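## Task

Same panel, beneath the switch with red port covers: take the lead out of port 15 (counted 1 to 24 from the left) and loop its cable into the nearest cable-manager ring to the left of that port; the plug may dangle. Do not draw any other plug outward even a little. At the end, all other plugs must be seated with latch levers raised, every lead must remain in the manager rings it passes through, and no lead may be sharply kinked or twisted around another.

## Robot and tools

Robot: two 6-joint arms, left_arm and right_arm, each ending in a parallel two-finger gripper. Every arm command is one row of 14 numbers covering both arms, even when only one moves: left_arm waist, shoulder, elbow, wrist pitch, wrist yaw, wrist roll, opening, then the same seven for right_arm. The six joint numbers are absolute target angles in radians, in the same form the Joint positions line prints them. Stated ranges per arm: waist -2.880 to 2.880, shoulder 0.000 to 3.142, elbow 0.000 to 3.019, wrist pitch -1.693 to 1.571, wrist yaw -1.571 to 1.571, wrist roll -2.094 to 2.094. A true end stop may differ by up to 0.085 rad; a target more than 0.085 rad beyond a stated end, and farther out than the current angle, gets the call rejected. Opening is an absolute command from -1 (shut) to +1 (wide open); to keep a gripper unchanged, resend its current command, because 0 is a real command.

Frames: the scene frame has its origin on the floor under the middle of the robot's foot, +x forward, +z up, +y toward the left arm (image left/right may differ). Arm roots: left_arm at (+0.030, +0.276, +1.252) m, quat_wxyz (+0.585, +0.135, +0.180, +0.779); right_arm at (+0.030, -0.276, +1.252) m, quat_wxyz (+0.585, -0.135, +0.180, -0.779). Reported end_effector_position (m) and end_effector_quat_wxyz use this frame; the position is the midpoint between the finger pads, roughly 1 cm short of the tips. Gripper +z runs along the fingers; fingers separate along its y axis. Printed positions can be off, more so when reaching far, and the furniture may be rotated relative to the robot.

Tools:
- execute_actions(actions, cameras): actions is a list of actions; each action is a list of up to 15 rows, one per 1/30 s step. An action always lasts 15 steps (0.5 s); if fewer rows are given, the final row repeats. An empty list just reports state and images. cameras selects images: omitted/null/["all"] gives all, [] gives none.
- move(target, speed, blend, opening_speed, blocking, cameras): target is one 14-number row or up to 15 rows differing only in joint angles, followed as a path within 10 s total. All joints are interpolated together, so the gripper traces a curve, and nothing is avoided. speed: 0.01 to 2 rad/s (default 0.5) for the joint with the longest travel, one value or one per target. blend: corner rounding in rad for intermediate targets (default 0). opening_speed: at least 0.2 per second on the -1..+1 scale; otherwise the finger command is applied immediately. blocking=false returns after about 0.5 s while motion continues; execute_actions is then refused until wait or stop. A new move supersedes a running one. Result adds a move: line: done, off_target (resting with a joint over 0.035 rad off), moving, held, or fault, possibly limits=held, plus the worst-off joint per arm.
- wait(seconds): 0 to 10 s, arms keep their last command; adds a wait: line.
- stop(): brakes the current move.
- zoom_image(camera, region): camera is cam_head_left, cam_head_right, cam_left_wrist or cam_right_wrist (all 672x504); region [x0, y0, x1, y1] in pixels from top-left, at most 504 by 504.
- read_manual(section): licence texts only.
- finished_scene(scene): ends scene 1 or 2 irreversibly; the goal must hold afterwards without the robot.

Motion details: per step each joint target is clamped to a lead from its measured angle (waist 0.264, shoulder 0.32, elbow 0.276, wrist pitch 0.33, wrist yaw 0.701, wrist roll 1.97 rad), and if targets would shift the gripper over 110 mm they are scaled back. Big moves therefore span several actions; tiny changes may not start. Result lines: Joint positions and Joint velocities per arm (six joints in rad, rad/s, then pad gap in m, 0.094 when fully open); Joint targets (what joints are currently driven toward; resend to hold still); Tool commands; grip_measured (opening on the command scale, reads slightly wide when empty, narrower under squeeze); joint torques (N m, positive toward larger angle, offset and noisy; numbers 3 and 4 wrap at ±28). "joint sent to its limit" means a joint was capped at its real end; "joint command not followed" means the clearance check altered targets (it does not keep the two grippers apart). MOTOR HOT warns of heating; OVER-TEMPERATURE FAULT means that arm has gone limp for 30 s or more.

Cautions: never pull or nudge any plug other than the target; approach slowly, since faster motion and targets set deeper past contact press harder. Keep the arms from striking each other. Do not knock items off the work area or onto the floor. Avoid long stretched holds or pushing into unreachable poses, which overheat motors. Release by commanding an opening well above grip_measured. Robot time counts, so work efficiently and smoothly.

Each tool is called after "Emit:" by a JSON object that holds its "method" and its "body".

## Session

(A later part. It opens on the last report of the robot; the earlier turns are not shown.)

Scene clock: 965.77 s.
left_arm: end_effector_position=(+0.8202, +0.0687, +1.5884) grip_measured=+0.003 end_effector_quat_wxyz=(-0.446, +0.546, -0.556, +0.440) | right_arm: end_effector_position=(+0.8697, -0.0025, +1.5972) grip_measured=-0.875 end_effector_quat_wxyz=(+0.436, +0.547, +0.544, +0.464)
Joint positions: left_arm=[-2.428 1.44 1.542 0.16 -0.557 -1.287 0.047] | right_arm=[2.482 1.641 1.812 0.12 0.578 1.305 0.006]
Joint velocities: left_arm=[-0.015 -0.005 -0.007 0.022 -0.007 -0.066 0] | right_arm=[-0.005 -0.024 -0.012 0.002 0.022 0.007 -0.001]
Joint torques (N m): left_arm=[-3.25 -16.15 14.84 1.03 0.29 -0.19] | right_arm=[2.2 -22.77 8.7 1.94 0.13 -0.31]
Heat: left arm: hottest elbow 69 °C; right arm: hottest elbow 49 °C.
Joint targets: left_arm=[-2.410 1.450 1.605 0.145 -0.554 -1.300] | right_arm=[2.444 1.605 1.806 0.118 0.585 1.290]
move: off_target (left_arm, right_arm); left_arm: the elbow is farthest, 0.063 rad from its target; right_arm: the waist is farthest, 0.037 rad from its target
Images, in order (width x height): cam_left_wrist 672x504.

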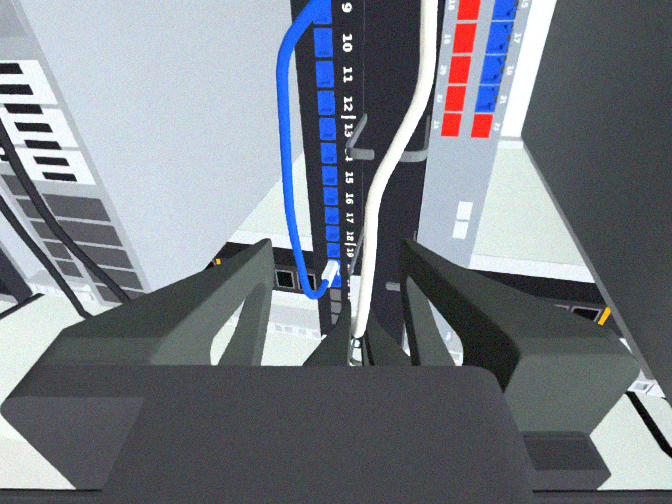

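Emit:
{"method": "move", "body": {"target": [-2.392,1.563,1.78,0.097,-0.537,-1.3,-0.3,2.445,1.605,1.805,0.118,0.585,1.29,-1.0], "speed": 0.2, "cameras": ["cam_left_wrist"]}}

Scene clock: 980.70 s.
left_arm: end_effector_position=(+0.8634, +0.0591, +1.5964) grip_measured=-0.297 end_effector_quat_wxyz=(-0.451, +0.544, -0.550, +0.444) | right_arm: end_effector_position=(+0.8693, -0.0028, +1.5975) grip_measured=-0.875 end_effector_quat_wxyz=(+0.436, +0.547, +0.544, +0.464)
Joint positions: left_arm=[-2.41 1.548 1.713 0.113 -0.54 -1.287 0.033] | right_arm=[2.482 1.64 1.811 0.12 0.578 1.305 0.006]
Joint velocities: left_arm=[-0.005 -0.005 0.007 -0.022 -0.022 0.007 0] | right_arm=[-0.005 -0.005 -0.007 -0.002 -0.051 -0.066 0]
Joint torques (N m): left_arm=[-3.9 -17.9 15.24 1.03 0.33 -0.22] | right_arm=[1.9 -21.48 8.79 2.07 0.16 -0.29]
Heat: left arm: hottest elbow 69 °C; right arm: hottest elbow 48 °C.
Joint targets: left_arm=[-2.392 1.563 1.779 0.097 -0.536 -1.300] | right_arm=[2.446 1.604 1.804 0.118 0.585 1.290]
move: off_target (left_arm, right_arm); left_arm: the elbow is farthest, 0.067 rad from its target; right_arm: the waist is farthest, 0.037 rad from its target
Images, in order (width x height): cam_left_wrist 672x504.

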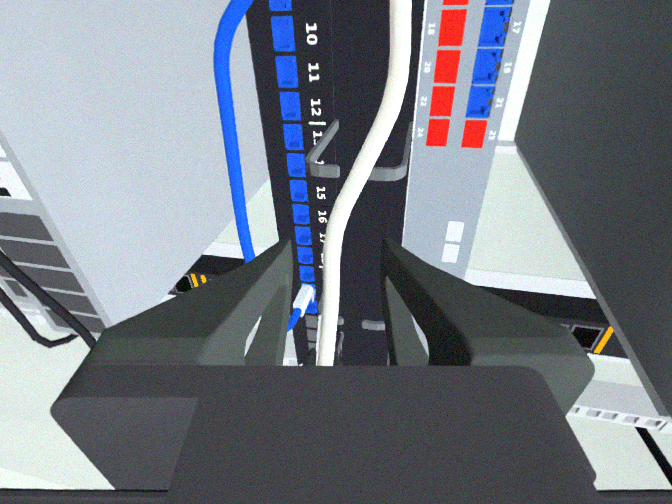

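Emit:
{"method": "move", "body": {"target": [-2.392,1.563,1.78,0.097,-0.537,-1.3,-0.95,2.445,1.605,1.805,0.118,0.585,1.29,-1.0], "opening_speed": 0.5, "cameras": ["cam_left_wrist"]}}

Scene clock: 988.73 s.
left_arm: end_effector_position=(+0.8638, +0.0588, +1.5962) grip_measured=-0.908 end_effector_quat_wxyz=(-0.451, +0.544, -0.550, +0.444) | right_arm: end_effector_position=(+0.8693, -0.0028, +1.5975) grip_measured=-0.875 end_effector_quat_wxyz=(+0.436, +0.547, +0.544, +0.464)
Joint positions: left_arm=[-2.41 1.549 1.715 0.113 -0.54 -1.287 0.004] | right_arm=[2.482 1.64 1.811 0.12 0.578 1.305 0.006]
Joint velocities: left_arm=[-0.005 -0.024 -0.002 -0.002 0.022 -0.022 0] | right_arm=[-0.015 -0.015 -0.007 -0.012 -0.037 -0.037 0]
Joint torques (N m): left_arm=[-3.55 -17.9 15.21 1.14 0.28 -0.22] | right_arm=[2.02 -21.6 8.87 1.76 0.19 -0.29]
Heat: left arm: hottest elbow 70 °C; right arm: hottest elbow 48 °C.
Joint targets: left_arm=[-2.392 1.563 1.781 0.097 -0.537 -1.300] | right_arm=[2.445 1.606 1.805 0.118 0.585 1.290]
move: off_target (left_arm, right_arm); left_arm: the elbow is farthest, 0.065 rad from its target; right_arm: the waist is farthest, 0.037 rad from its target
Images, in order (width x height): cam_left_wrist 672x504.

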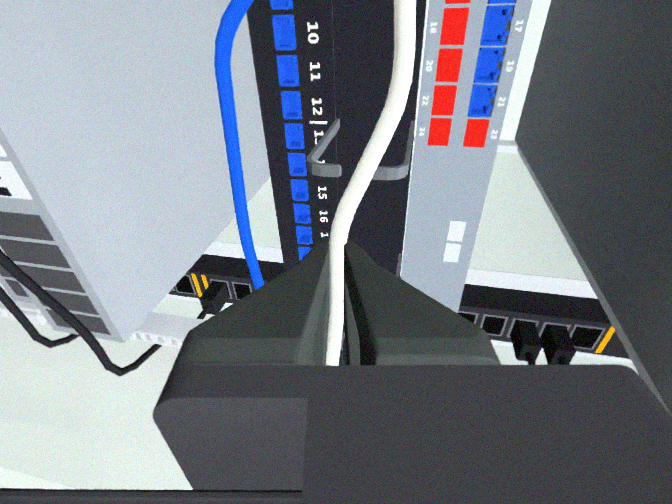

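Emit:
{"method": "move", "body": {"target": [-2.392,1.563,1.78,0.097,-0.537,-1.3,-0.95,2.445,1.605,1.805,0.118,0.585,1.29,-0.3], "opening_speed": 0.4, "cameras": ["cam_left_wrist","cam_right_wrist"]}}

Scene clock: 997.97 s.
left_arm: end_effector_position=(+0.8673, +0.0671, +1.5963) grip_measured=-0.912 end_effector_quat_wxyz=(-0.456, +0.547, -0.547, +0.441) | right_arm: end_effector_position=(+0.8741, -0.0260, +1.6034) grip_measured=-0.303 end_effector_quat_wxyz=(+0.448, +0.555, +0.533, +0.455)
Joint positions: left_arm=[-2.398 1.549 1.72 0.113 -0.541 -1.287 0.004] | right_arm=[2.457 1.623 1.809 0.12 0.59 1.303 0.033]
Joint velocities: left_arm=[-0.015 -0.005 -0.007 0.002 0.022 -0.037 -0.001] | right_arm=[-0.015 -0.005 -0.002 0.002 0.007 -0.051 0.001]
Joint torques (N m): left_arm=[-4.31 -18.32 14.72 1.02 0.32 -0.21] | right_arm=[4.13 -20.19 8.91 1.85 -0.04 -0.3]
Heat: left arm: hottest elbow 71 °C; right arm: hottest elbow 48 °C.
Joint targets: left_arm=[-2.393 1.563 1.779 0.097 -0.537 -1.300] | right_arm=[2.445 1.604 1.805 0.118 0.593 1.289]
move: off_target (left_arm); left_arm: the elbow is farthest, 0.060 rad from its target
Images, in order (width x height): cam_left_wrist 672x504, cam_right_wrist 672x504.

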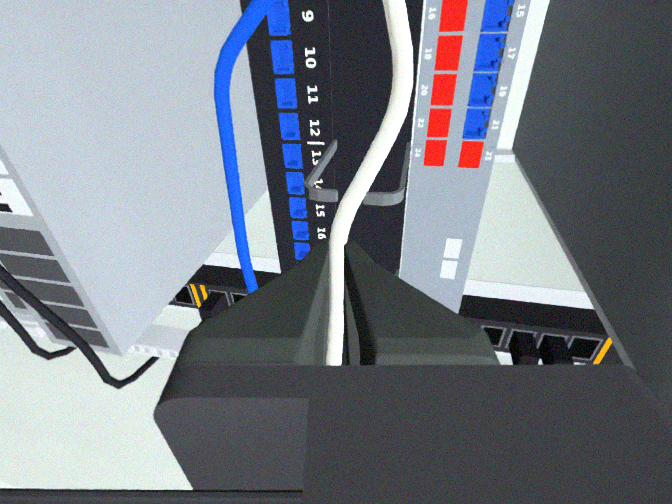

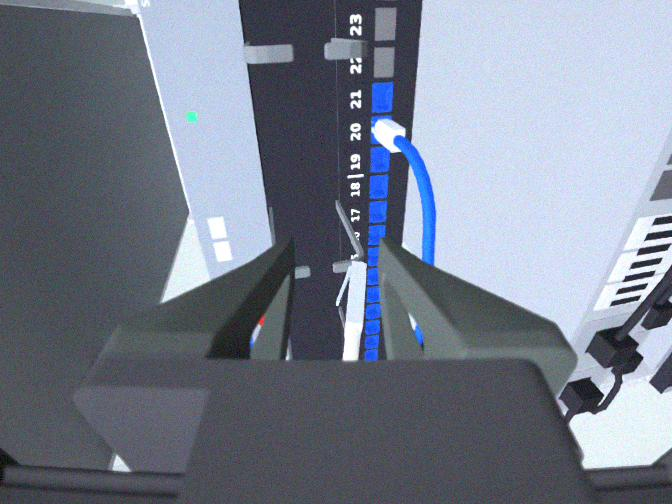

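Emit:
{"method": "move", "body": {"target": [[-2.392,1.563,1.78,0.097,-0.537,-1.3,-0.95,2.500,1.42,1.52,0.22,0.63,1.29,-0.3],[-2.392,1.563,1.78,0.097,-0.537,-1.3,-0.95,2.35,1.2,1.25,0.25,0.5,1.29,-0.3]], "speed": 0.4, "cameras": ["cam_left_wrist","cam_right_wrist"]}}

Scene clock: 1006.97 s.
left_arm: end_effector_position=(+0.8673, +0.0671, +1.5963) grip_measured=-0.912 end_effector_quat_wxyz=(-0.456, +0.547, -0.547, +0.441) | right_arm: end_effector_position=(+0.7550, -0.1384, +1.5827) grip_measured=-0.302 end_effector_quat_wxyz=(+0.452, +0.547, +0.548, +0.443)
Joint positions: left_arm=[-2.398 1.549 1.72 0.113 -0.541 -1.287 0.004] | right_arm=[2.364 1.213 1.257 0.229 0.503 1.303 0.033]
Joint velocities: left_arm=[-0.024 -0.005 0.007 0.002 0.022 0.037 0.001] | right_arm=[-0.005 -0.015 0.002 0.002 0.007 -0.066 0]
Joint torques (N m): left_arm=[-4.25 -18.49 14.78 1.01 0.33 -0.21] | right_arm=[1.55 -13.8 8.5 3.04 -0.3 -0.28]
Heat: left arm: hottest elbow 71 °C; right arm: hottest elbow 48 °C.
Joint targets: left_arm=[-2.392 1.563 1.780 0.097 -0.537 -1.300] | right_arm=[2.350 1.200 1.251 0.251 0.499 1.290]
move: off_target (left_arm); left_arm: the elbow is farthest, 0.060 rad from its target
Images, in order (width x height): cam_left_wrist 672x504, cam_right_wrist 672x504.

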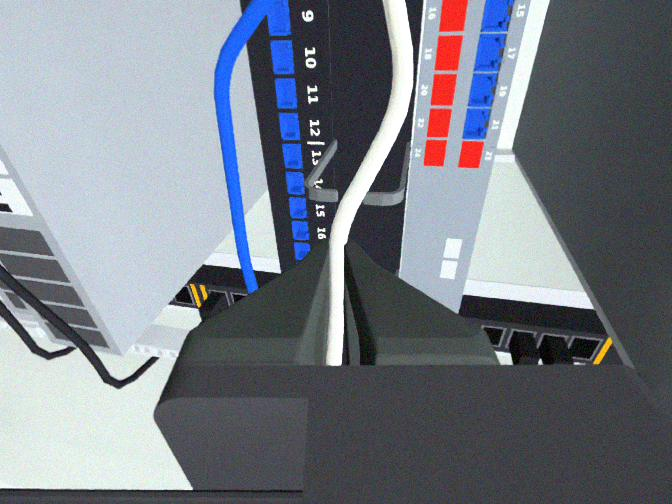

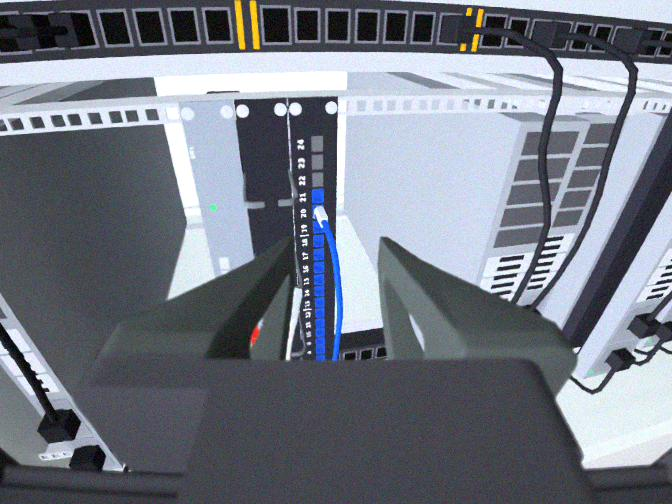

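Emit:
{"method": "move", "body": {"target": [-2.382,1.595,1.845,0.066,-0.528,-1.3,-0.95,2.35,1.2,1.25,0.25,0.5,1.29,-0.3], "speed": 0.2, "cameras": ["cam_left_wrist"]}}

Scene clock: 1028.90 s.
left_arm: end_effector_position=(+0.8789, +0.0664, +1.6066) grip_measured=-0.912 end_effector_quat_wxyz=(-0.457, +0.546, -0.544, +0.444) | right_arm: end_effector_position=(+0.7550, -0.1384, +1.5827) grip_measured=-0.302 end_effector_quat_wxyz=(+0.452, +0.547, +0.548, +0.443)
Joint positions: left_arm=[-2.395 1.574 1.781 0.084 -0.535 -1.287 0.004] | right_arm=[2.364 1.213 1.257 0.229 0.503 1.303 0.033]
Joint velocities: left_arm=[-0.015 0.005 0.007 0.007 -0.066 -0.007 -0.002] | right_arm=[-0.005 -0.005 -0.007 0.002 0.022 0.037 0]
Joint torques (N m): left_arm=[-3.78 -18.2 15.16 1.11 0.49 -0.22] | right_arm=[1.85 -14.68 8.69 3 -0.2 -0.25]
Heat: left arm: hottest elbow 72 °C; right arm: hottest elbow 48 °C.
Joint targets: left_arm=[-2.381 1.594 1.846 0.067 -0.527 -1.300] | right_arm=[2.350 1.200 1.250 0.250 0.500 1.290]
move: off_target (left_arm); left_arm: the elbow is farthest, 0.064 rad from its target
Images, in order (width x height): cam_left_wrist 672x504.

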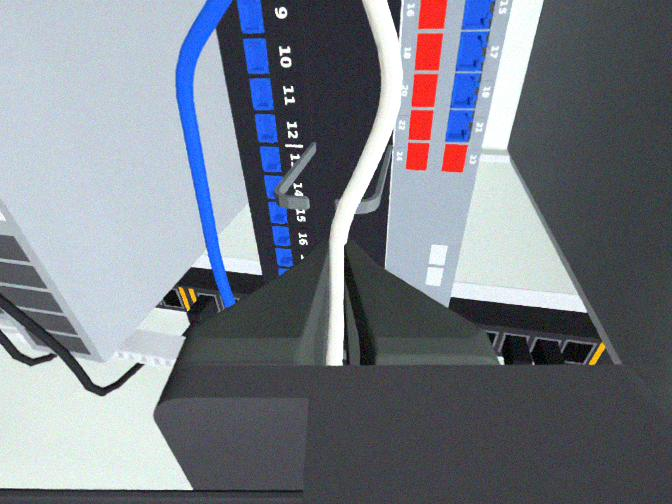

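Emit:
{"method": "move", "body": {"target": [-2.350,1.615,1.845,0.066,-0.520,-1.3,-0.95,2.35,1.2,1.25,0.25,0.5,1.29,-0.3], "speed": 0.15, "cameras": ["cam_left_wrist"]}}

Scene clock: 1037.60 s.
left_arm: end_effector_position=(+0.8889, +0.0748, +1.5835) grip_measured=-0.912 end_effector_quat_wxyz=(-0.459, +0.549, -0.551, +0.429) | right_arm: end_effector_position=(+0.7550, -0.1384, +1.5827) grip_measured=-0.302 end_effector_quat_wxyz=(+0.452, +0.547, +0.548, +0.443)
Joint positions: left_arm=[-2.365 1.598 1.782 0.082 -0.527 -1.287 0.004] | right_arm=[2.364 1.213 1.257 0.229 0.503 1.303 0.033]
Joint velocities: left_arm=[-0.015 0.005 0.017 0.002 0.022 0.037 0] | right_arm=[-0.005 0.005 -0.012 0.007 0.037 0.022 0.001]
Joint torques (N m): left_arm=[-3.96 -18.78 15.04 1.01 0.39 -0.21] | right_arm=[1.49 -14.51 8.42 2.93 -0.26 -0.24]
Heat: left arm: hottest elbow 72 °C; right arm: hottest elbow 48 °C.
Joint targets: left_arm=[-2.351 1.615 1.846 0.065 -0.521 -1.300] | right_arm=[2.350 1.200 1.250 0.250 0.500 1.290]
move: off_target (left_arm); left_arm: the elbow is farthest, 0.063 rad from its target
Images, in order (width x height): cam_left_wrist 672x504.

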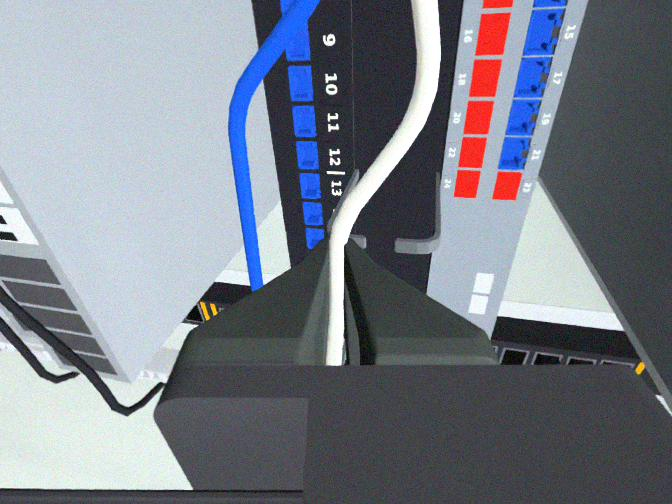

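Emit:
{"method": "move", "body": {"target": [-2.424,1.598,1.845,0.066,-0.525,-1.3,-0.95,2.35,1.2,1.25,0.25,0.5,1.29,-0.3], "speed": 0.15, "cameras": ["cam_left_wrist"]}}

Scene clock: 1057.27 s.
left_arm: end_effector_position=(+0.8846, +0.0627, +1.5882) grip_measured=-0.912 end_effector_quat_wxyz=(-0.454, +0.546, -0.553, +0.436) | right_arm: end_effector_position=(+0.7550, -0.1384, +1.5827) grip_measured=-0.302 end_effector_quat_wxyz=(+0.452, +0.547, +0.548, +0.443)
Joint positions: left_arm=[-2.385 1.598 1.784 0.082 -0.529 -1.287 0.004] | right_arm=[2.364 1.213 1.257 0.229 0.503 1.303 0.033]
Joint velocities: left_arm=[0.005 0.005 -0.017 0.002 -0.007 0.007 0] | right_arm=[-0.005 0.005 -0.012 0.012 -0.037 -0.007 0]
Joint torques (N m): left_arm=[-7.94 -20.25 14.76 1.02 0.33 -0.23] | right_arm=[1.73 -14.51 8.61 2.93 -0.23 -0.32]
Heat: left arm: hottest elbow 73 °C; right arm: hottest elbow 48 °C.
Joint targets: left_arm=[-2.423 1.598 1.844 0.066 -0.524 -1.300] | right_arm=[2.350 1.200 1.250 0.250 0.500 1.290]
move: off_target (left_arm); left_arm: the elbow is farthest, 0.061 rad from its target
Images, in order (width x height): cam_left_wrist 672x504.

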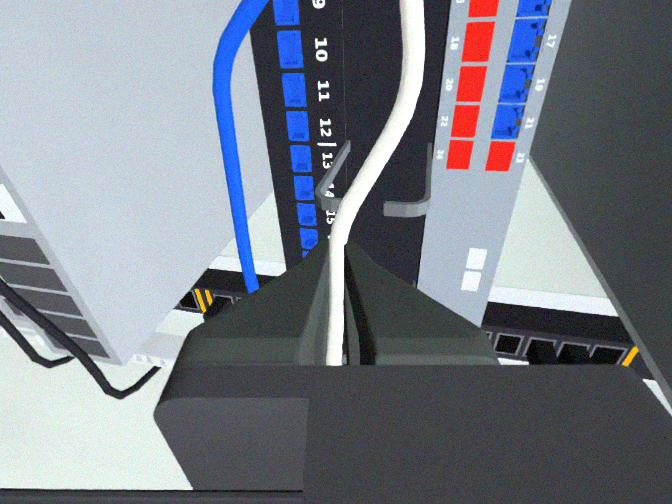

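Emit:
{"method": "move", "body": {"target": [-2.448,1.578,1.845,0.066,-0.525,-1.3,-0.95,2.35,1.2,1.25,0.25,0.5,1.29,-0.3], "speed": 0.15, "cameras": ["cam_left_wrist"]}}

Scene clock: 1065.00 s.
left_arm: end_effector_position=(+0.8825, +0.0565, +1.5939) grip_measured=-0.912 end_effector_quat_wxyz=(-0.452, +0.545, -0.551, +0.441) | right_arm: end_effector_position=(+0.7550, -0.1384, +1.5827) grip_measured=-0.302 end_effector_quat_wxyz=(+0.452, +0.547, +0.548, +0.443)
Joint positions: left_arm=[-2.398 1.598 1.79 0.082 -0.532 -1.287 0.004] | right_arm=[2.364 1.213 1.257 0.229 0.503 1.303 0.033]
Joint velocities: left_arm=[0.005 0.005 -0.012 -0.007 -0.051 -0.022 -0.001] | right_arm=[-0.015 -0.005 -0.007 0.002 -0.051 0.037 0]
Joint torques (N m): left_arm=[-8.7 -21.54 14.32 0.99 0.41 -0.22] | right_arm=[1.73 -14.45 8.44 3.29 -0.25 -0.32]
Heat: left arm: hottest elbow 70 °C; right arm: hottest elbow 48 °C.
Joint targets: left_arm=[-2.447 1.579 1.846 0.066 -0.526 -1.300] | right_arm=[2.350 1.200 1.250 0.250 0.500 1.290]
move: off_target (left_arm); left_arm: the elbow is farthest, 0.055 rad from its target
Images, in order (width x height): cam_left_wrist 672x504.

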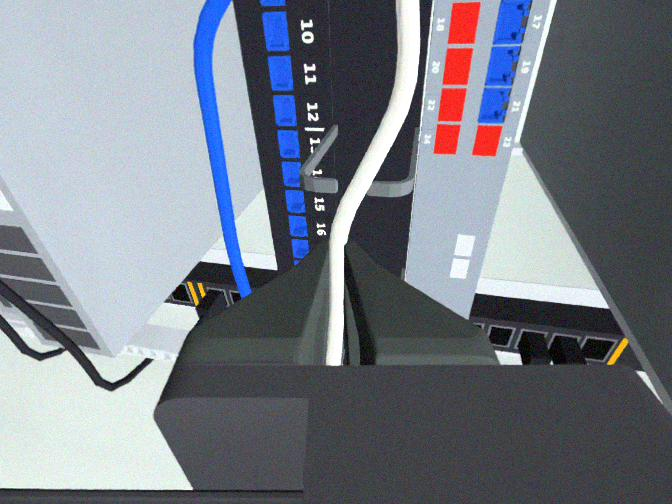

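Emit:
{"method": "move", "body": {"target": [-2.405,1.672,1.958,0.02,-0.512,-1.3,-0.95,2.35,1.2,1.25,0.25,0.5,1.29,-0.3], "speed": 0.15, "cameras": ["cam_left_wrist"]}}

Scene clock: 1079.90 s.
left_arm: end_effector_position=(+0.8994, +0.0530, +1.6111) grip_measured=-0.912 end_effector_quat_wxyz=(-0.454, +0.543, -0.547, +0.448) | right_arm: end_effector_position=(+0.7550, -0.1384, +1.5827) grip_measured=-0.302 end_effector_quat_wxyz=(+0.452, +0.547, +0.548, +0.443)
Joint positions: left_arm=[-2.398 1.64 1.891 0.038 -0.526 -1.287 0.004] | right_arm=[2.364 1.213 1.257 0.229 0.503 1.303 0.033]
Joint velocities: left_arm=[-0.015 0.005 0.007 -0.007 -0.007 -0.022 0] | right_arm=[0.005 -0.005 0.002 -0.007 -0.022 -0.022 0]
Joint torques (N m): left_arm=[-5.42 -17.73 15.36 1.07 0.73 -0.22] | right_arm=[1.49 -14.27 8.62 3.04 -0.25 -0.25]
Heat: left arm: hottest elbow 67 °C; right arm: hottest elbow 47 °C.
Joint targets: left_arm=[-2.405 1.672 1.958 0.021 -0.512 -1.299] | right_arm=[2.350 1.200 1.250 0.250 0.500 1.290]
move: off_target (left_arm); left_arm: the elbow is farthest, 0.067 rad from its target
Images, in order (width x height): cam_left_wrist 672x504.

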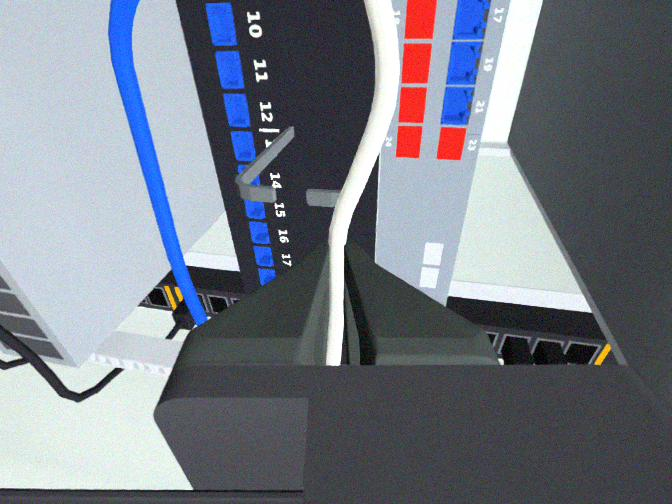

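Emit:
{"method": "move", "body": {"target": [-2.366,1.699,1.955,0.02,-0.512,-1.3,-0.95,2.35,1.2,1.25,0.25,0.5,1.29,-0.3], "speed": 0.15, "cameras": ["cam_left_wrist"]}}

Scene clock: 1091.20 s.
left_arm: end_effector_position=(+0.9020, +0.0532, +1.6087) grip_measured=-0.912 end_effector_quat_wxyz=(-0.454, +0.544, -0.546, +0.447) | right_arm: end_effector_position=(+0.7550, -0.1384, +1.5827) grip_measured=-0.302 end_effector_quat_wxyz=(+0.452, +0.547, +0.548, +0.443)
Joint positions: left_arm=[-2.395 1.647 1.899 0.036 -0.526 -1.289 0.004] | right_arm=[2.364 1.213 1.257 0.229 0.503 1.303 0.033]
Joint velocities: left_arm=[-0.005 -0.005 0.002 -0.002 -0.022 -0.037 0] | right_arm=[-0.005 -0.015 -0.007 -0.007 0.037 -0.022 0]
Joint torques (N m): left_arm=[-3.31 -16.15 14.43 1.09 0.71 -0.22] | right_arm=[1.73 -14.27 8.76 2.85 -0.21 -0.27]
Heat: left arm: hottest elbow 65 °C; right arm: hottest elbow 47 °C.
Joint targets: left_arm=[-2.366 1.698 1.954 0.019 -0.512 -1.301] | right_arm=[2.350 1.200 1.250 0.250 0.500 1.290]
move: off_target (left_arm); left_arm: the elbow is farthest, 0.056 rad from its target
Images, in order (width x height): cam_left_wrist 672x504.

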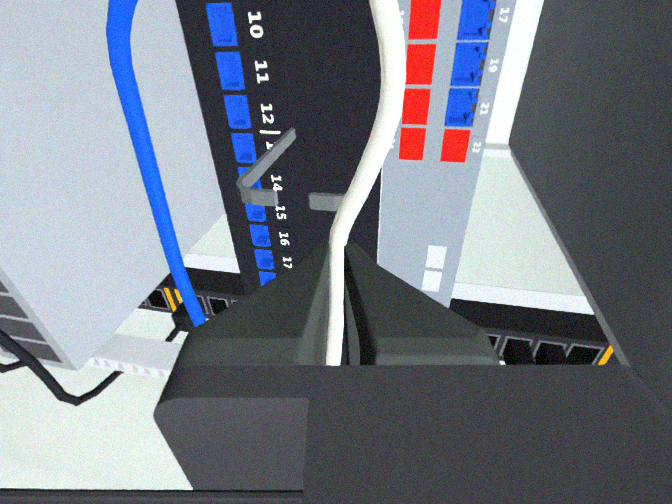

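Emit:
{"method": "move", "body": {"target": [-2.385,1.635,1.80,0.066,-0.525,-1.3,-0.95,2.35,1.2,1.25,0.25,0.5,1.29,-0.3], "speed": 0.15, "cameras": ["cam_left_wrist"]}}

Scene clock: 1100.90 s.
left_arm: end_effector_position=(+0.8942, +0.0576, +1.5736) grip_measured=-0.912 end_effector_quat_wxyz=(-0.451, +0.548, -0.562, +0.426) | right_arm: end_effector_position=(+0.7550, -0.1384, +1.5827) grip_measured=-0.302 end_effector_quat_wxyz=(+0.452, +0.547, +0.548, +0.443)
Joint positions: left_arm=[-2.379 1.635 1.819 0.056 -0.53 -1.289 0.004] | right_arm=[2.364 1.213 1.257 0.229 0.503 1.303 0.033]
Joint velocities: left_arm=[-0.005 -0.005 0.017 -0.007 -0.066 -0.022 0.001] | right_arm=[-0.005 0.005 0.002 0.012 -0.007 0.007 0.001]
Joint torques (N m): left_arm=[-5.95 -21.19 8.1 2.11 0.41 -0.2] | right_arm=[2.14 -14.51 8.53 3.15 -0.23 -0.3]
Heat: left arm: hottest elbow 67 °C; right arm: hottest elbow 47 °C.
Joint targets: left_arm=[-2.386 1.635 1.800 0.067 -0.524 -1.299] | right_arm=[2.350 1.200 1.250 0.250 0.500 1.290]
move: done
Images, in order (width x height): cam_left_wrist 672x504.

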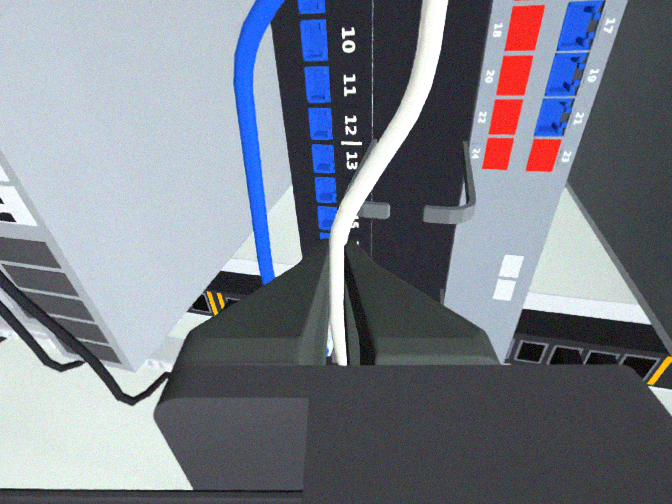

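Emit:
{"method": "move", "body": {"target": [-2.372,1.69,1.955,0.015,-0.515,-1.3,-0.95,2.35,1.2,1.25,0.25,0.5,1.29,-0.3], "speed": 0.12, "cameras": ["cam_left_wrist"]}}

Scene clock: 1123.87 s.
left_arm: end_effector_position=(+0.9016, +0.0580, +1.5834) grip_measured=-0.912 end_effector_quat_wxyz=(-0.450, +0.550, -0.559, +0.427) | right_arm: end_effector_position=(+0.7550, -0.1384, +1.5827) grip_measured=-0.302 end_effector_quat_wxyz=(+0.452, +0.547, +0.548, +0.443)
Joint positions: left_arm=[-2.379 1.65 1.87 0.022 -0.534 -1.293 0.004] | right_arm=[2.364 1.213 1.257 0.229 0.503 1.303 0.033]
Joint velocities: left_arm=[-0.015 -0.015 0.012 -0.002 -0.037 0.022 -0.001] | right_arm=[-0.005 -0.015 -0.002 -0.007 -0.081 0.037 0.001]
Joint torques (N m): left_arm=[-4.54 -17.79 16.88 1.26 0.92 -0.15] | right_arm=[2.02 -14.27 8.54 3.08 -0.25 -0.28]
Heat: left arm: hottest elbow 62 °C; right arm: hottest elbow 47 °C.
Joint targets: left_arm=[-2.372 1.690 1.955 0.014 -0.515 -1.300] | right_arm=[2.350 1.200 1.250 0.250 0.500 1.290]
move: off_target (left_arm); left_arm: the elbow is farthest, 0.085 rad from its target
Images, in order (width x height): cam_left_wrist 672x504.

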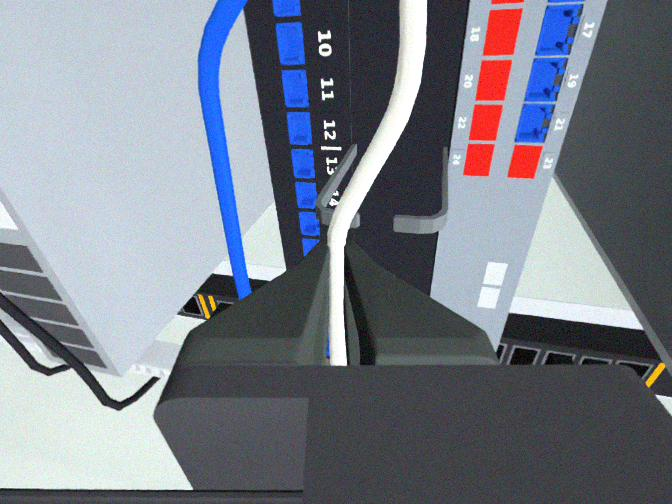

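Emit:
{"method": "move", "body": {"target": [-2.385,1.64,1.922,0.03,-0.52,-1.3,-0.95,2.35,1.2,1.25,0.25,0.5,1.29,-0.3], "speed": 0.12, "cameras": ["cam_left_wrist"]}}

Scene clock: 1134.50 s.
left_arm: end_effector_position=(+0.9016, +0.0585, +1.5833) grip_measured=-0.912 end_effector_quat_wxyz=(-0.451, +0.551, -0.559, +0.426) | right_arm: end_effector_position=(+0.7550, -0.1384, +1.5827) grip_measured=-0.302 end_effector_quat_wxyz=(+0.452, +0.547, +0.548, +0.443)
Joint positions: left_arm=[-2.379 1.65 1.87 0.022 -0.537 -1.293 0.004] | right_arm=[2.364 1.213 1.257 0.229 0.503 1.303 0.033]
Joint velocities: left_arm=[-0.005 0.005 -0.007 -0.012 -0.066 -0.007 0.001] | right_arm=[-0.005 -0.015 0.002 -0.007 0.007 -0.051 -0.001]
Joint torques (N m): left_arm=[-5.42 -22.3 14.15 1.87 0.77 -0.13] | right_arm=[1.08 -14.56 8.79 3.1 -0.25 -0.3]
Heat: left arm: hottest elbow 63 °C; right arm: hottest elbow 47 °C.
Joint targets: left_arm=[-2.385 1.640 1.922 0.030 -0.521 -1.299] | right_arm=[2.350 1.200 1.250 0.250 0.500 1.290]
move: off_target (left_arm); left_arm: the elbow is farthest, 0.052 rad from its target
Images, in order (width x height): cam_left_wrist 672x504.

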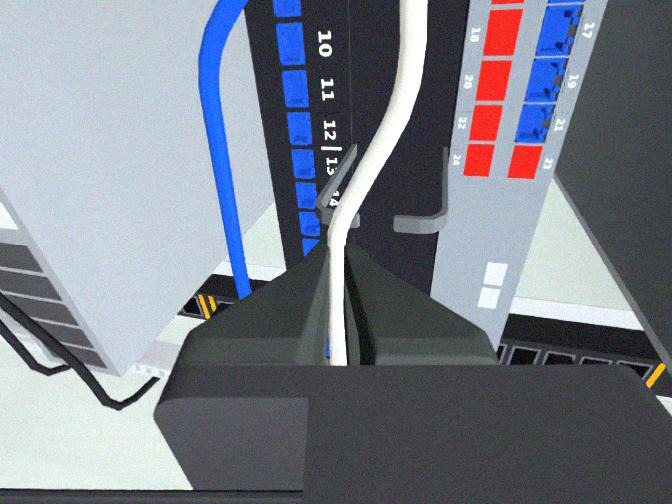

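Emit:
{"method": "move", "body": {"target": [-2.395,1.615,1.922,0.03,-0.52,-1.3,-0.95,2.35,1.2,1.25,0.25,0.5,1.29,-0.3], "speed": 0.12, "cameras": ["cam_left_wrist"]}}

Scene clock: 1139.30 s.
left_arm: end_effector_position=(+0.9014, +0.0591, +1.5844) grip_measured=-0.912 end_effector_quat_wxyz=(-0.451, +0.551, -0.558, +0.427) | right_arm: end_effector_position=(+0.7550, -0.1384, +1.5827) grip_measured=-0.302 end_effector_quat_wxyz=(+0.452, +0.547, +0.548, +0.443)
Joint positions: left_arm=[-2.379 1.649 1.87 0.022 -0.537 -1.295 0.004] | right_arm=[2.364 1.213 1.257 0.229 0.503 1.303 0.033]
Joint velocities: left_arm=[0.015 -0.005 -0.012 0.012 -0.007 -0.022 -0.001] | right_arm=[0.005 -0.015 0.007 -0.002 0.022 -0.007 0]
Joint torques (N m): left_arm=[-6.53 -24.29 14.16 1.83 0.83 -0.13] | right_arm=[1.79 -14.56 8.53 2.96 -0.23 -0.33]
Heat: left arm: hottest elbow 62 °C; right arm: hottest elbow 47 °C.
Joint targets: left_arm=[-2.395 1.615 1.922 0.030 -0.520 -1.301] | right_arm=[2.350 1.200 1.250 0.250 0.500 1.290]
move: off_target (left_arm); left_arm: the elbow is farthest, 0.052 rad from its target
Images, in order (width x height): cam_left_wrist 672x504.

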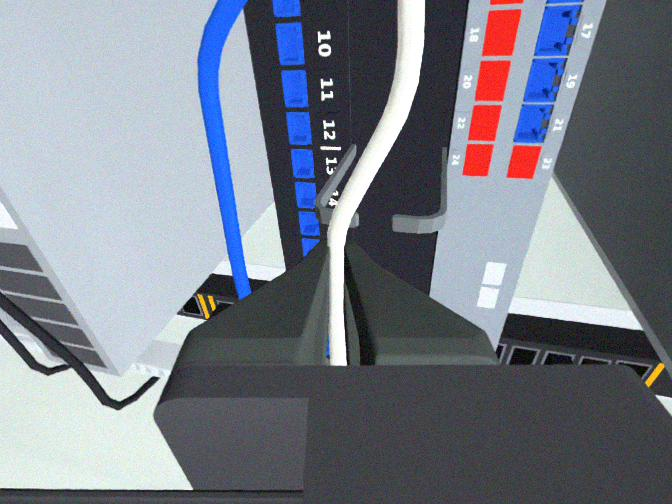

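Emit:
{"method": "move", "body": {"target": [-2.395,1.597,1.922,0.03,-0.52,-1.3,-0.95,2.35,1.2,1.25,0.25,0.5,1.29,-0.3], "speed": 0.12, "cameras": ["cam_left_wrist"]}}

Scene clock: 1145.23 s.
left_arm: end_effector_position=(+0.9012, +0.0594, +1.5857) grip_measured=-0.912 end_effector_quat_wxyz=(-0.451, +0.551, -0.557, +0.427) | right_arm: end_effector_position=(+0.7550, -0.1384, +1.5827) grip_measured=-0.302 end_effector_quat_wxyz=(+0.452, +0.547, +0.548, +0.443)
Joint positions: left_arm=[-2.379 1.647 1.87 0.022 -0.535 -1.295 0.004] | right_arm=[2.364 1.213 1.257 0.229 0.503 1.303 0.033]
Joint velocities: left_arm=[-0.005 -0.015 0.017 0.012 -0.051 0.007 0] | right_arm=[-0.015 0.005 0.002 -0.002 0.051 -0.037 0]
Joint torques (N m): left_arm=[-6.3 -25.82 14.2 2.06 0.82 -0.13] | right_arm=[1.49 -14.1 8.38 2.99 -0.27 -0.31]
Heat: left arm: hottest elbow 62 °C; right arm: hottest elbow 47 °C.
Joint targets: left_arm=[-2.395 1.597 1.922 0.030 -0.518 -1.299] | right_arm=[2.350 1.200 1.250 0.250 0.500 1.290]
move: off_target (left_arm); left_arm: the elbow is farthest, 0.052 rad from its target
Images, in order (width x height): cam_left_wrist 672x504.

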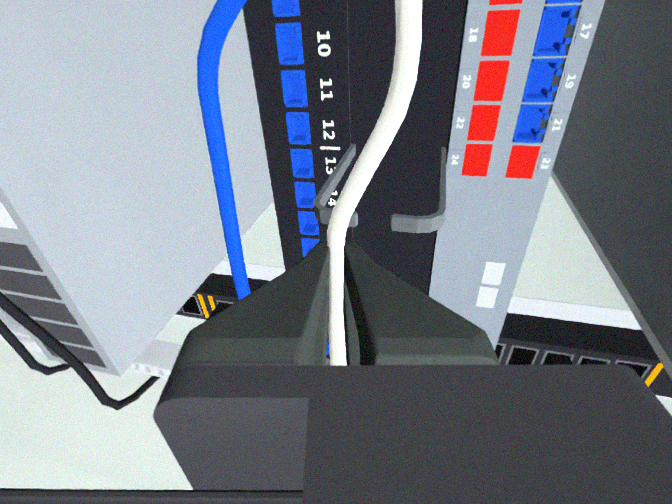

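Emit:
{"method": "move", "body": {"target": [-2.395,1.59,1.965,0.015,-0.52,-1.3,-0.95,2.35,1.2,1.25,0.25,0.5,1.29,-0.3], "speed": 0.12, "cameras": ["cam_left_wrist"]}}

Scene clock: 1150.37 s.
left_arm: end_effector_position=(+0.9006, +0.0591, +1.5850) grip_measured=-0.912 end_effector_quat_wxyz=(-0.449, +0.550, -0.560, +0.426) | right_arm: end_effector_position=(+0.7550, -0.1384, +1.5827) grip_measured=-0.302 end_effector_quat_wxyz=(+0.452, +0.547, +0.548, +0.443)
Joint positions: left_arm=[-2.379 1.646 1.87 0.013 -0.534 -1.295 0.004] | right_arm=[2.364 1.213 1.257 0.229 0.503 1.303 0.033]
Joint velocities: left_arm=[0.005 -0.015 0.007 0.002 -0.007 0.066 -0.001] | right_arm=[0.005 -0.005 -0.002 -0.002 -0.037 0.037 -0.001]
Joint torques (N m): left_arm=[-6.01 -26.17 17.7 1.77 0.68 -0.14] | right_arm=[1.73 -13.92 8.4 3.25 -0.26 -0.26]
Heat: left arm: hottest elbow 62 °C; right arm: hottest elbow 47 °C.
Joint targets: left_arm=[-2.395 1.591 1.965 0.015 -0.520 -1.300] | right_arm=[2.350 1.200 1.250 0.250 0.500 1.290]
move: off_target (left_arm); left_arm: the elbow is farthest, 0.095 rad from its target
Images, in order (width x height): cam_left_wrist 672x504.

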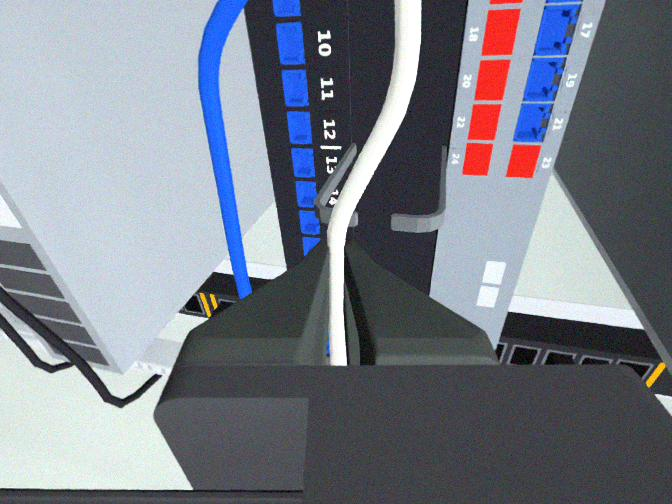

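Emit:
{"method": "move", "body": {"target": [-2.46,1.577,1.775,0.09,-0.54,-1.3,-0.95,2.35,1.2,1.25,0.25,0.5,1.29,-0.3], "speed": 0.15, "cameras": ["cam_left_wrist"]}}

Scene clock: 1165.70 s.
left_arm: end_effector_position=(+0.8789, +0.0544, +1.5957) grip_measured=-0.912 end_effector_quat_wxyz=(-0.450, +0.550, -0.550, +0.439) | right_arm: end_effector_position=(+0.7550, -0.1384, +1.5827) grip_measured=-0.302 end_effector_quat_wxyz=(+0.452, +0.547, +0.548, +0.443)
Joint positions: left_arm=[-2.407 1.594 1.789 0.073 -0.549 -1.295 0.004] | right_arm=[2.364 1.213 1.257 0.229 0.503 1.303 0.033]
Joint velocities: left_arm=[0.005 0.005 -0.002 0.012 0.022 -0.051 0] | right_arm=[-0.005 -0.005 -0.017 -0.007 -0.007 -0.037 0.001]
Joint torques (N m): left_arm=[-8.82 -21.6 8.62 2.33 0.49 -0.14] | right_arm=[1.79 -14.15 8.42 2.99 -0.23 -0.29]
Heat: left arm: hottest elbow 63 °C; right arm: hottest elbow 47 °C.
Joint targets: left_arm=[-2.459 1.577 1.776 0.091 -0.541 -1.300] | right_arm=[2.350 1.200 1.250 0.250 0.500 1.290]
move: off_target (left_arm); left_arm: the waist is farthest, 0.053 rad from its target
Images, in order (width x height): cam_left_wrist 672x504.

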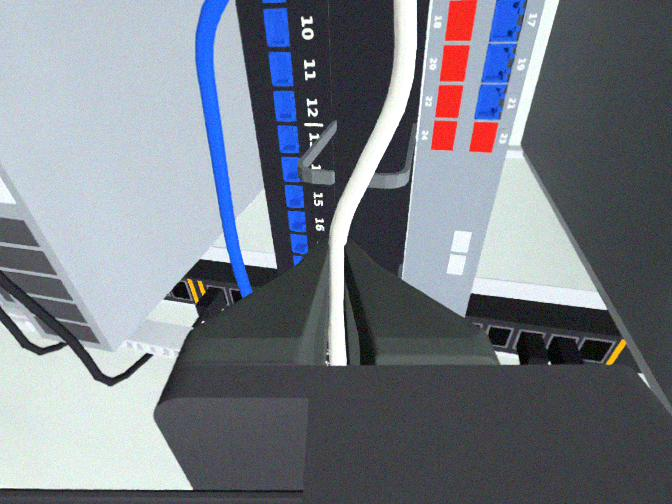

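Emit:
{"method": "move", "body": {"target": [-2.46,1.692,1.965,0.012,-0.53,-1.3,-0.95,2.35,1.2,1.25,0.25,0.5,1.29,-0.3], "speed": 0.15, "cameras": ["cam_left_wrist"]}}

Scene clock: 1179.10 s.
left_arm: end_effector_position=(+0.8995, +0.0464, +1.6071) grip_measured=-0.912 end_effector_quat_wxyz=(-0.452, +0.549, -0.546, +0.443) | right_arm: end_effector_position=(+0.7550, -0.1384, +1.5827) grip_measured=-0.302 end_effector_quat_wxyz=(+0.452, +0.547, +0.548, +0.443)
Joint positions: left_arm=[-2.408 1.654 1.904 0.03 -0.549 -1.295 0.004] | right_arm=[2.364 1.213 1.257 0.229 0.503 1.303 0.033]
Joint velocities: left_arm=[0.015 -0.015 0.002 -0.022 -0.022 0.022 -0.001] | right_arm=[0.005 -0.005 -0.007 -0.017 -0.007 -0.007 0.001]
Joint torques (N m): left_arm=[-9.23 -17.55 14.86 1.03 0.93 -0.16] | right_arm=[1.61 -13.86 8.57 2.92 -0.19 -0.26]
Heat: left arm: hottest elbow 63 °C; right arm: hottest elbow 47 °C.
Joint targets: left_arm=[-2.460 1.691 1.965 0.011 -0.530 -1.300] | right_arm=[2.350 1.200 1.250 0.250 0.500 1.290]
move: off_target (left_arm); left_arm: the elbow is farthest, 0.061 rad from its target
Images, in order (width x height): cam_left_wrist 672x504.

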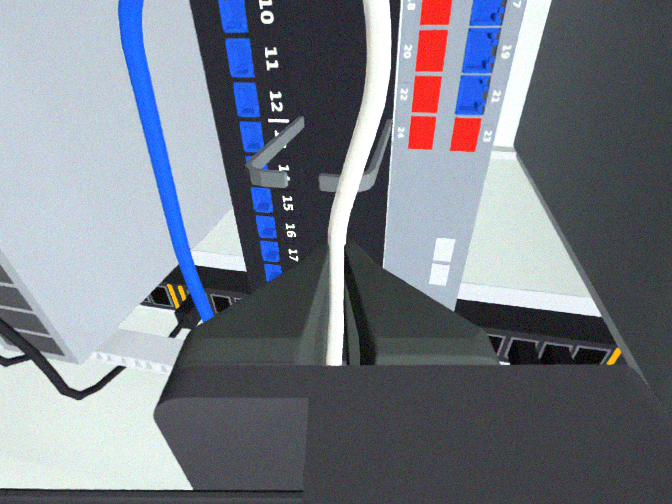

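Emit:
{"method": "move", "body": {"target": [-2.44,1.717,1.94,0.012,-0.53,-1.3,-0.95,2.35,1.2,1.25,0.25,0.5,1.29,-0.3], "speed": 0.15, "cameras": ["cam_left_wrist"]}}

Scene clock: 1185.97 s.
left_arm: end_effector_position=(+0.8998, +0.0460, +1.6045) grip_measured=-0.912 end_effector_quat_wxyz=(-0.452, +0.551, -0.546, +0.441) | right_arm: end_effector_position=(+0.7550, -0.1384, +1.5827) grip_measured=-0.302 end_effector_quat_wxyz=(+0.452, +0.547, +0.548, +0.443)
Joint positions: left_arm=[-2.408 1.657 1.904 0.03 -0.553 -1.295 0.004] | right_arm=[2.364 1.213 1.257 0.229 0.503 1.303 0.033]
Joint velocities: left_arm=[-0.005 0.005 0.027 0.002 -0.066 -0.007 0.001] | right_arm=[0.005 0.005 0.007 0.022 0.037 0.007 0.001]
Joint torques (N m): left_arm=[-7.3 -15.27 12.7 1.06 1.07 -0.15] | right_arm=[1.38 -14.74 8.61 2.89 -0.3 -0.29]
Heat: left arm: hottest elbow 64 °C; right arm: hottest elbow 47 °C.
Joint targets: left_arm=[-2.440 1.717 1.939 0.012 -0.531 -1.300] | right_arm=[2.350 1.200 1.250 0.250 0.500 1.290]
move: off_target (left_arm); left_arm: the shoulder is farthest, 0.060 rad from its target
Images, in order (width x height): cam_left_wrist 672x504.

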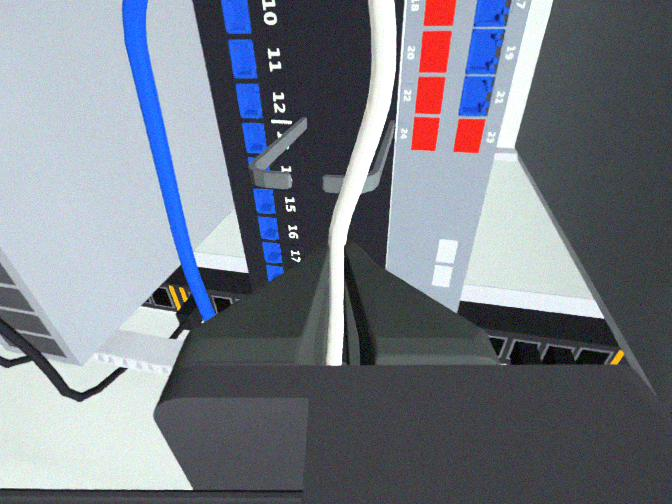

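Emit:
{"method": "move", "body": {"target": [-2.44,1.717,1.860,0.012,-0.53,-1.3,-0.95,2.35,1.2,1.25,0.25,0.5,1.29,-0.3], "speed": 0.15, "cameras": ["cam_left_wrist"]}}

Scene clock: 1197.93 s.
left_arm: end_effector_position=(+0.8982, +0.0454, +1.5934) grip_measured=-0.912 end_effector_quat_wxyz=(-0.450, +0.551, -0.552, +0.434) | right_arm: end_effector_position=(+0.7550, -0.1384, +1.5827) grip_measured=-0.302 end_effector_quat_wxyz=(+0.452, +0.547, +0.548, +0.443)
Joint positions: left_arm=[-2.405 1.657 1.885 0.03 -0.555 -1.295 0.004] | right_arm=[2.364 1.213 1.257 0.229 0.503 1.303 0.033]
Joint velocities: left_arm=[-0.005 -0.005 0.007 -0.017 -0.007 -0.022 0] | right_arm=[-0.005 -0.015 0.002 -0.017 -0.022 0.037 0]
Joint torques (N m): left_arm=[-7.88 -15.97 7.6 1.07 1.15 -0.15] | right_arm=[1.9 -14.74 8.36 3.12 -0.24 -0.26]
Heat: left arm: hottest elbow 65 °C; right arm: hottest elbow 47 °C.
Joint targets: left_arm=[-2.439 1.717 1.860 0.012 -0.530 -1.300] | right_arm=[2.350 1.200 1.250 0.250 0.500 1.290]
move: off_target (left_arm); left_arm: the shoulder is farthest, 0.060 rad from its target
Images, in order (width x height): cam_left_wrist 672x504.

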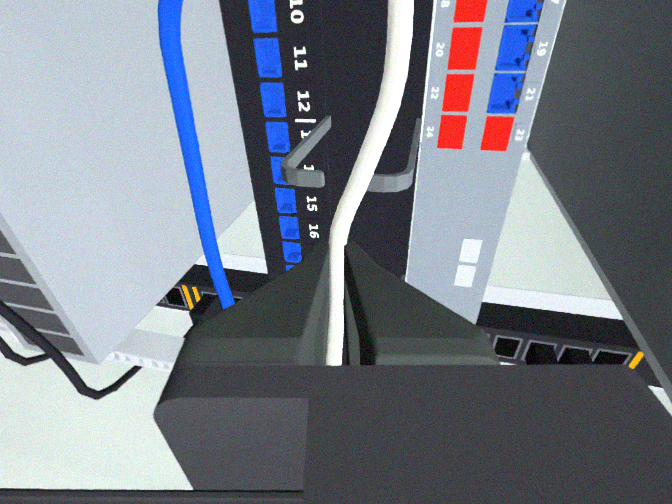

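Emit:
{"method": "move", "body": {"target": [-2.44,1.755,2.0,-0.02,-0.525,-1.3,-0.95,2.35,1.2,1.25,0.25,0.5,1.29,-0.3], "speed": 0.15, "cameras": ["cam_left_wrist"]}}

Scene clock: 1207.17 s.
left_arm: end_effector_position=(+0.9076, +0.0447, +1.5972) grip_measured=-0.912 end_effector_quat_wxyz=(-0.452, +0.554, -0.551, +0.430) | right_arm: end_effector_position=(+0.7550, -0.1384, +1.5827) grip_measured=-0.302 end_effector_quat_wxyz=(+0.452, +0.547, +0.548, +0.443)
Joint positions: left_arm=[-2.404 1.684 1.942 -0.001 -0.564 -1.295 0.004] | right_arm=[2.364 1.213 1.257 0.229 0.503 1.303 0.033]
Joint velocities: left_arm=[0.015 0.005 -0.012 0.002 -0.007 0.007 0] | right_arm=[-0.005 -0.015 -0.007 0.002 0.081 -0.081 0]
Joint torques (N m): left_arm=[-8.23 -14.68 14.65 0.92 1.73 -0.14] | right_arm=[1.61 -14.45 8.62 3.03 -0.22 -0.24]
Heat: left arm: hottest elbow 62 °C; right arm: hottest elbow 47 °C.
Joint targets: left_arm=[-2.440 1.755 2.001 -0.021 -0.525 -1.300] | right_arm=[2.350 1.200 1.250 0.250 0.500 1.290]
move: off_target (left_arm); left_arm: the shoulder is farthest, 0.071 rad from its target
Images, in order (width x height): cam_left_wrist 672x504.

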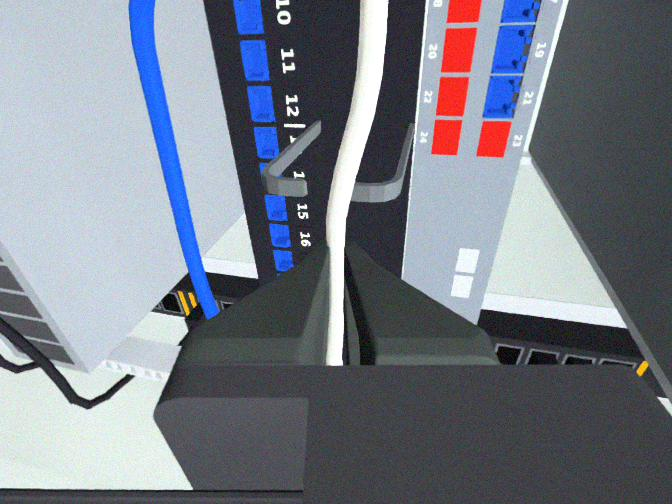

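Emit:
{"method": "move", "body": {"target": [-2.43,1.77,2.03,-0.03,-0.525,-1.3,-0.95,2.35,1.2,1.25,0.25,0.5,1.29,-0.3], "speed": 0.2, "cameras": ["cam_left_wrist","cam_head_left"]}}

Scene clock: 1246.83 s.
left_arm: end_effector_position=(+0.9116, +0.0458, +1.5974) grip_measured=-0.912 end_effector_quat_wxyz=(-0.453, +0.555, -0.552, +0.427) | right_arm: end_effector_position=(+0.7550, -0.1384, +1.5827) grip_measured=-0.302 end_effector_quat_wxyz=(+0.452, +0.547, +0.548, +0.443)
Joint positions: left_arm=[-2.401 1.695 1.964 -0.014 -0.567 -1.295 0.004] | right_arm=[2.364 1.213 1.257 0.229 0.503 1.303 0.033]
Joint velocities: left_arm=[-0.015 -0.005 -0.007 -0.002 -0.022 0.037 0] | right_arm=[0.005 -0.005 0.007 -0.032 -0.051 0.051 -0.001]
Joint torques (N m): left_arm=[-7.71 -14.56 15.25 1.09 1.83 -0.15] | right_arm=[1.08 -14.74 8.53 2.97 -0.26 -0.23]
Heat: left arm: hottest elbow 62 °C; right arm: hottest elbow 47 °C.
Joint targets: left_arm=[-2.430 1.769 2.030 -0.030 -0.525 -1.300] | right_arm=[2.350 1.200 1.250 0.250 0.500 1.290]
move: off_target (left_arm); left_arm: the shoulder is farthest, 0.075 rad from its target
Images, in order (width x height): cam_head_left 672x504, cam_left_wrist 672x504.

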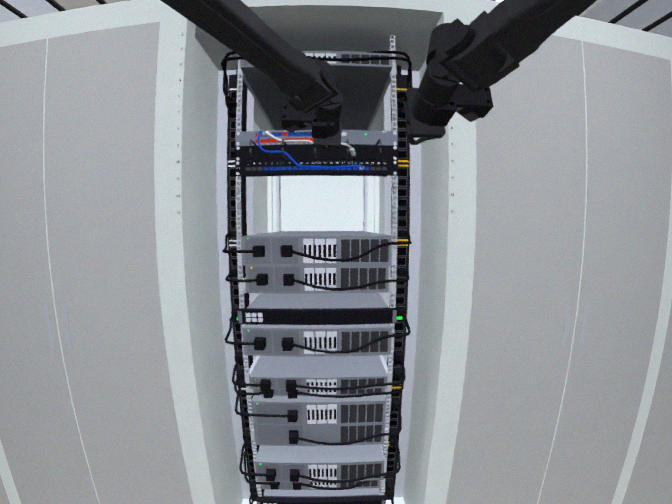

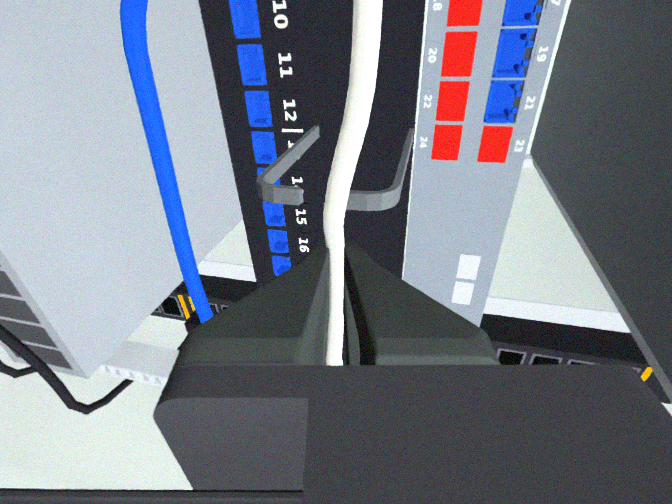

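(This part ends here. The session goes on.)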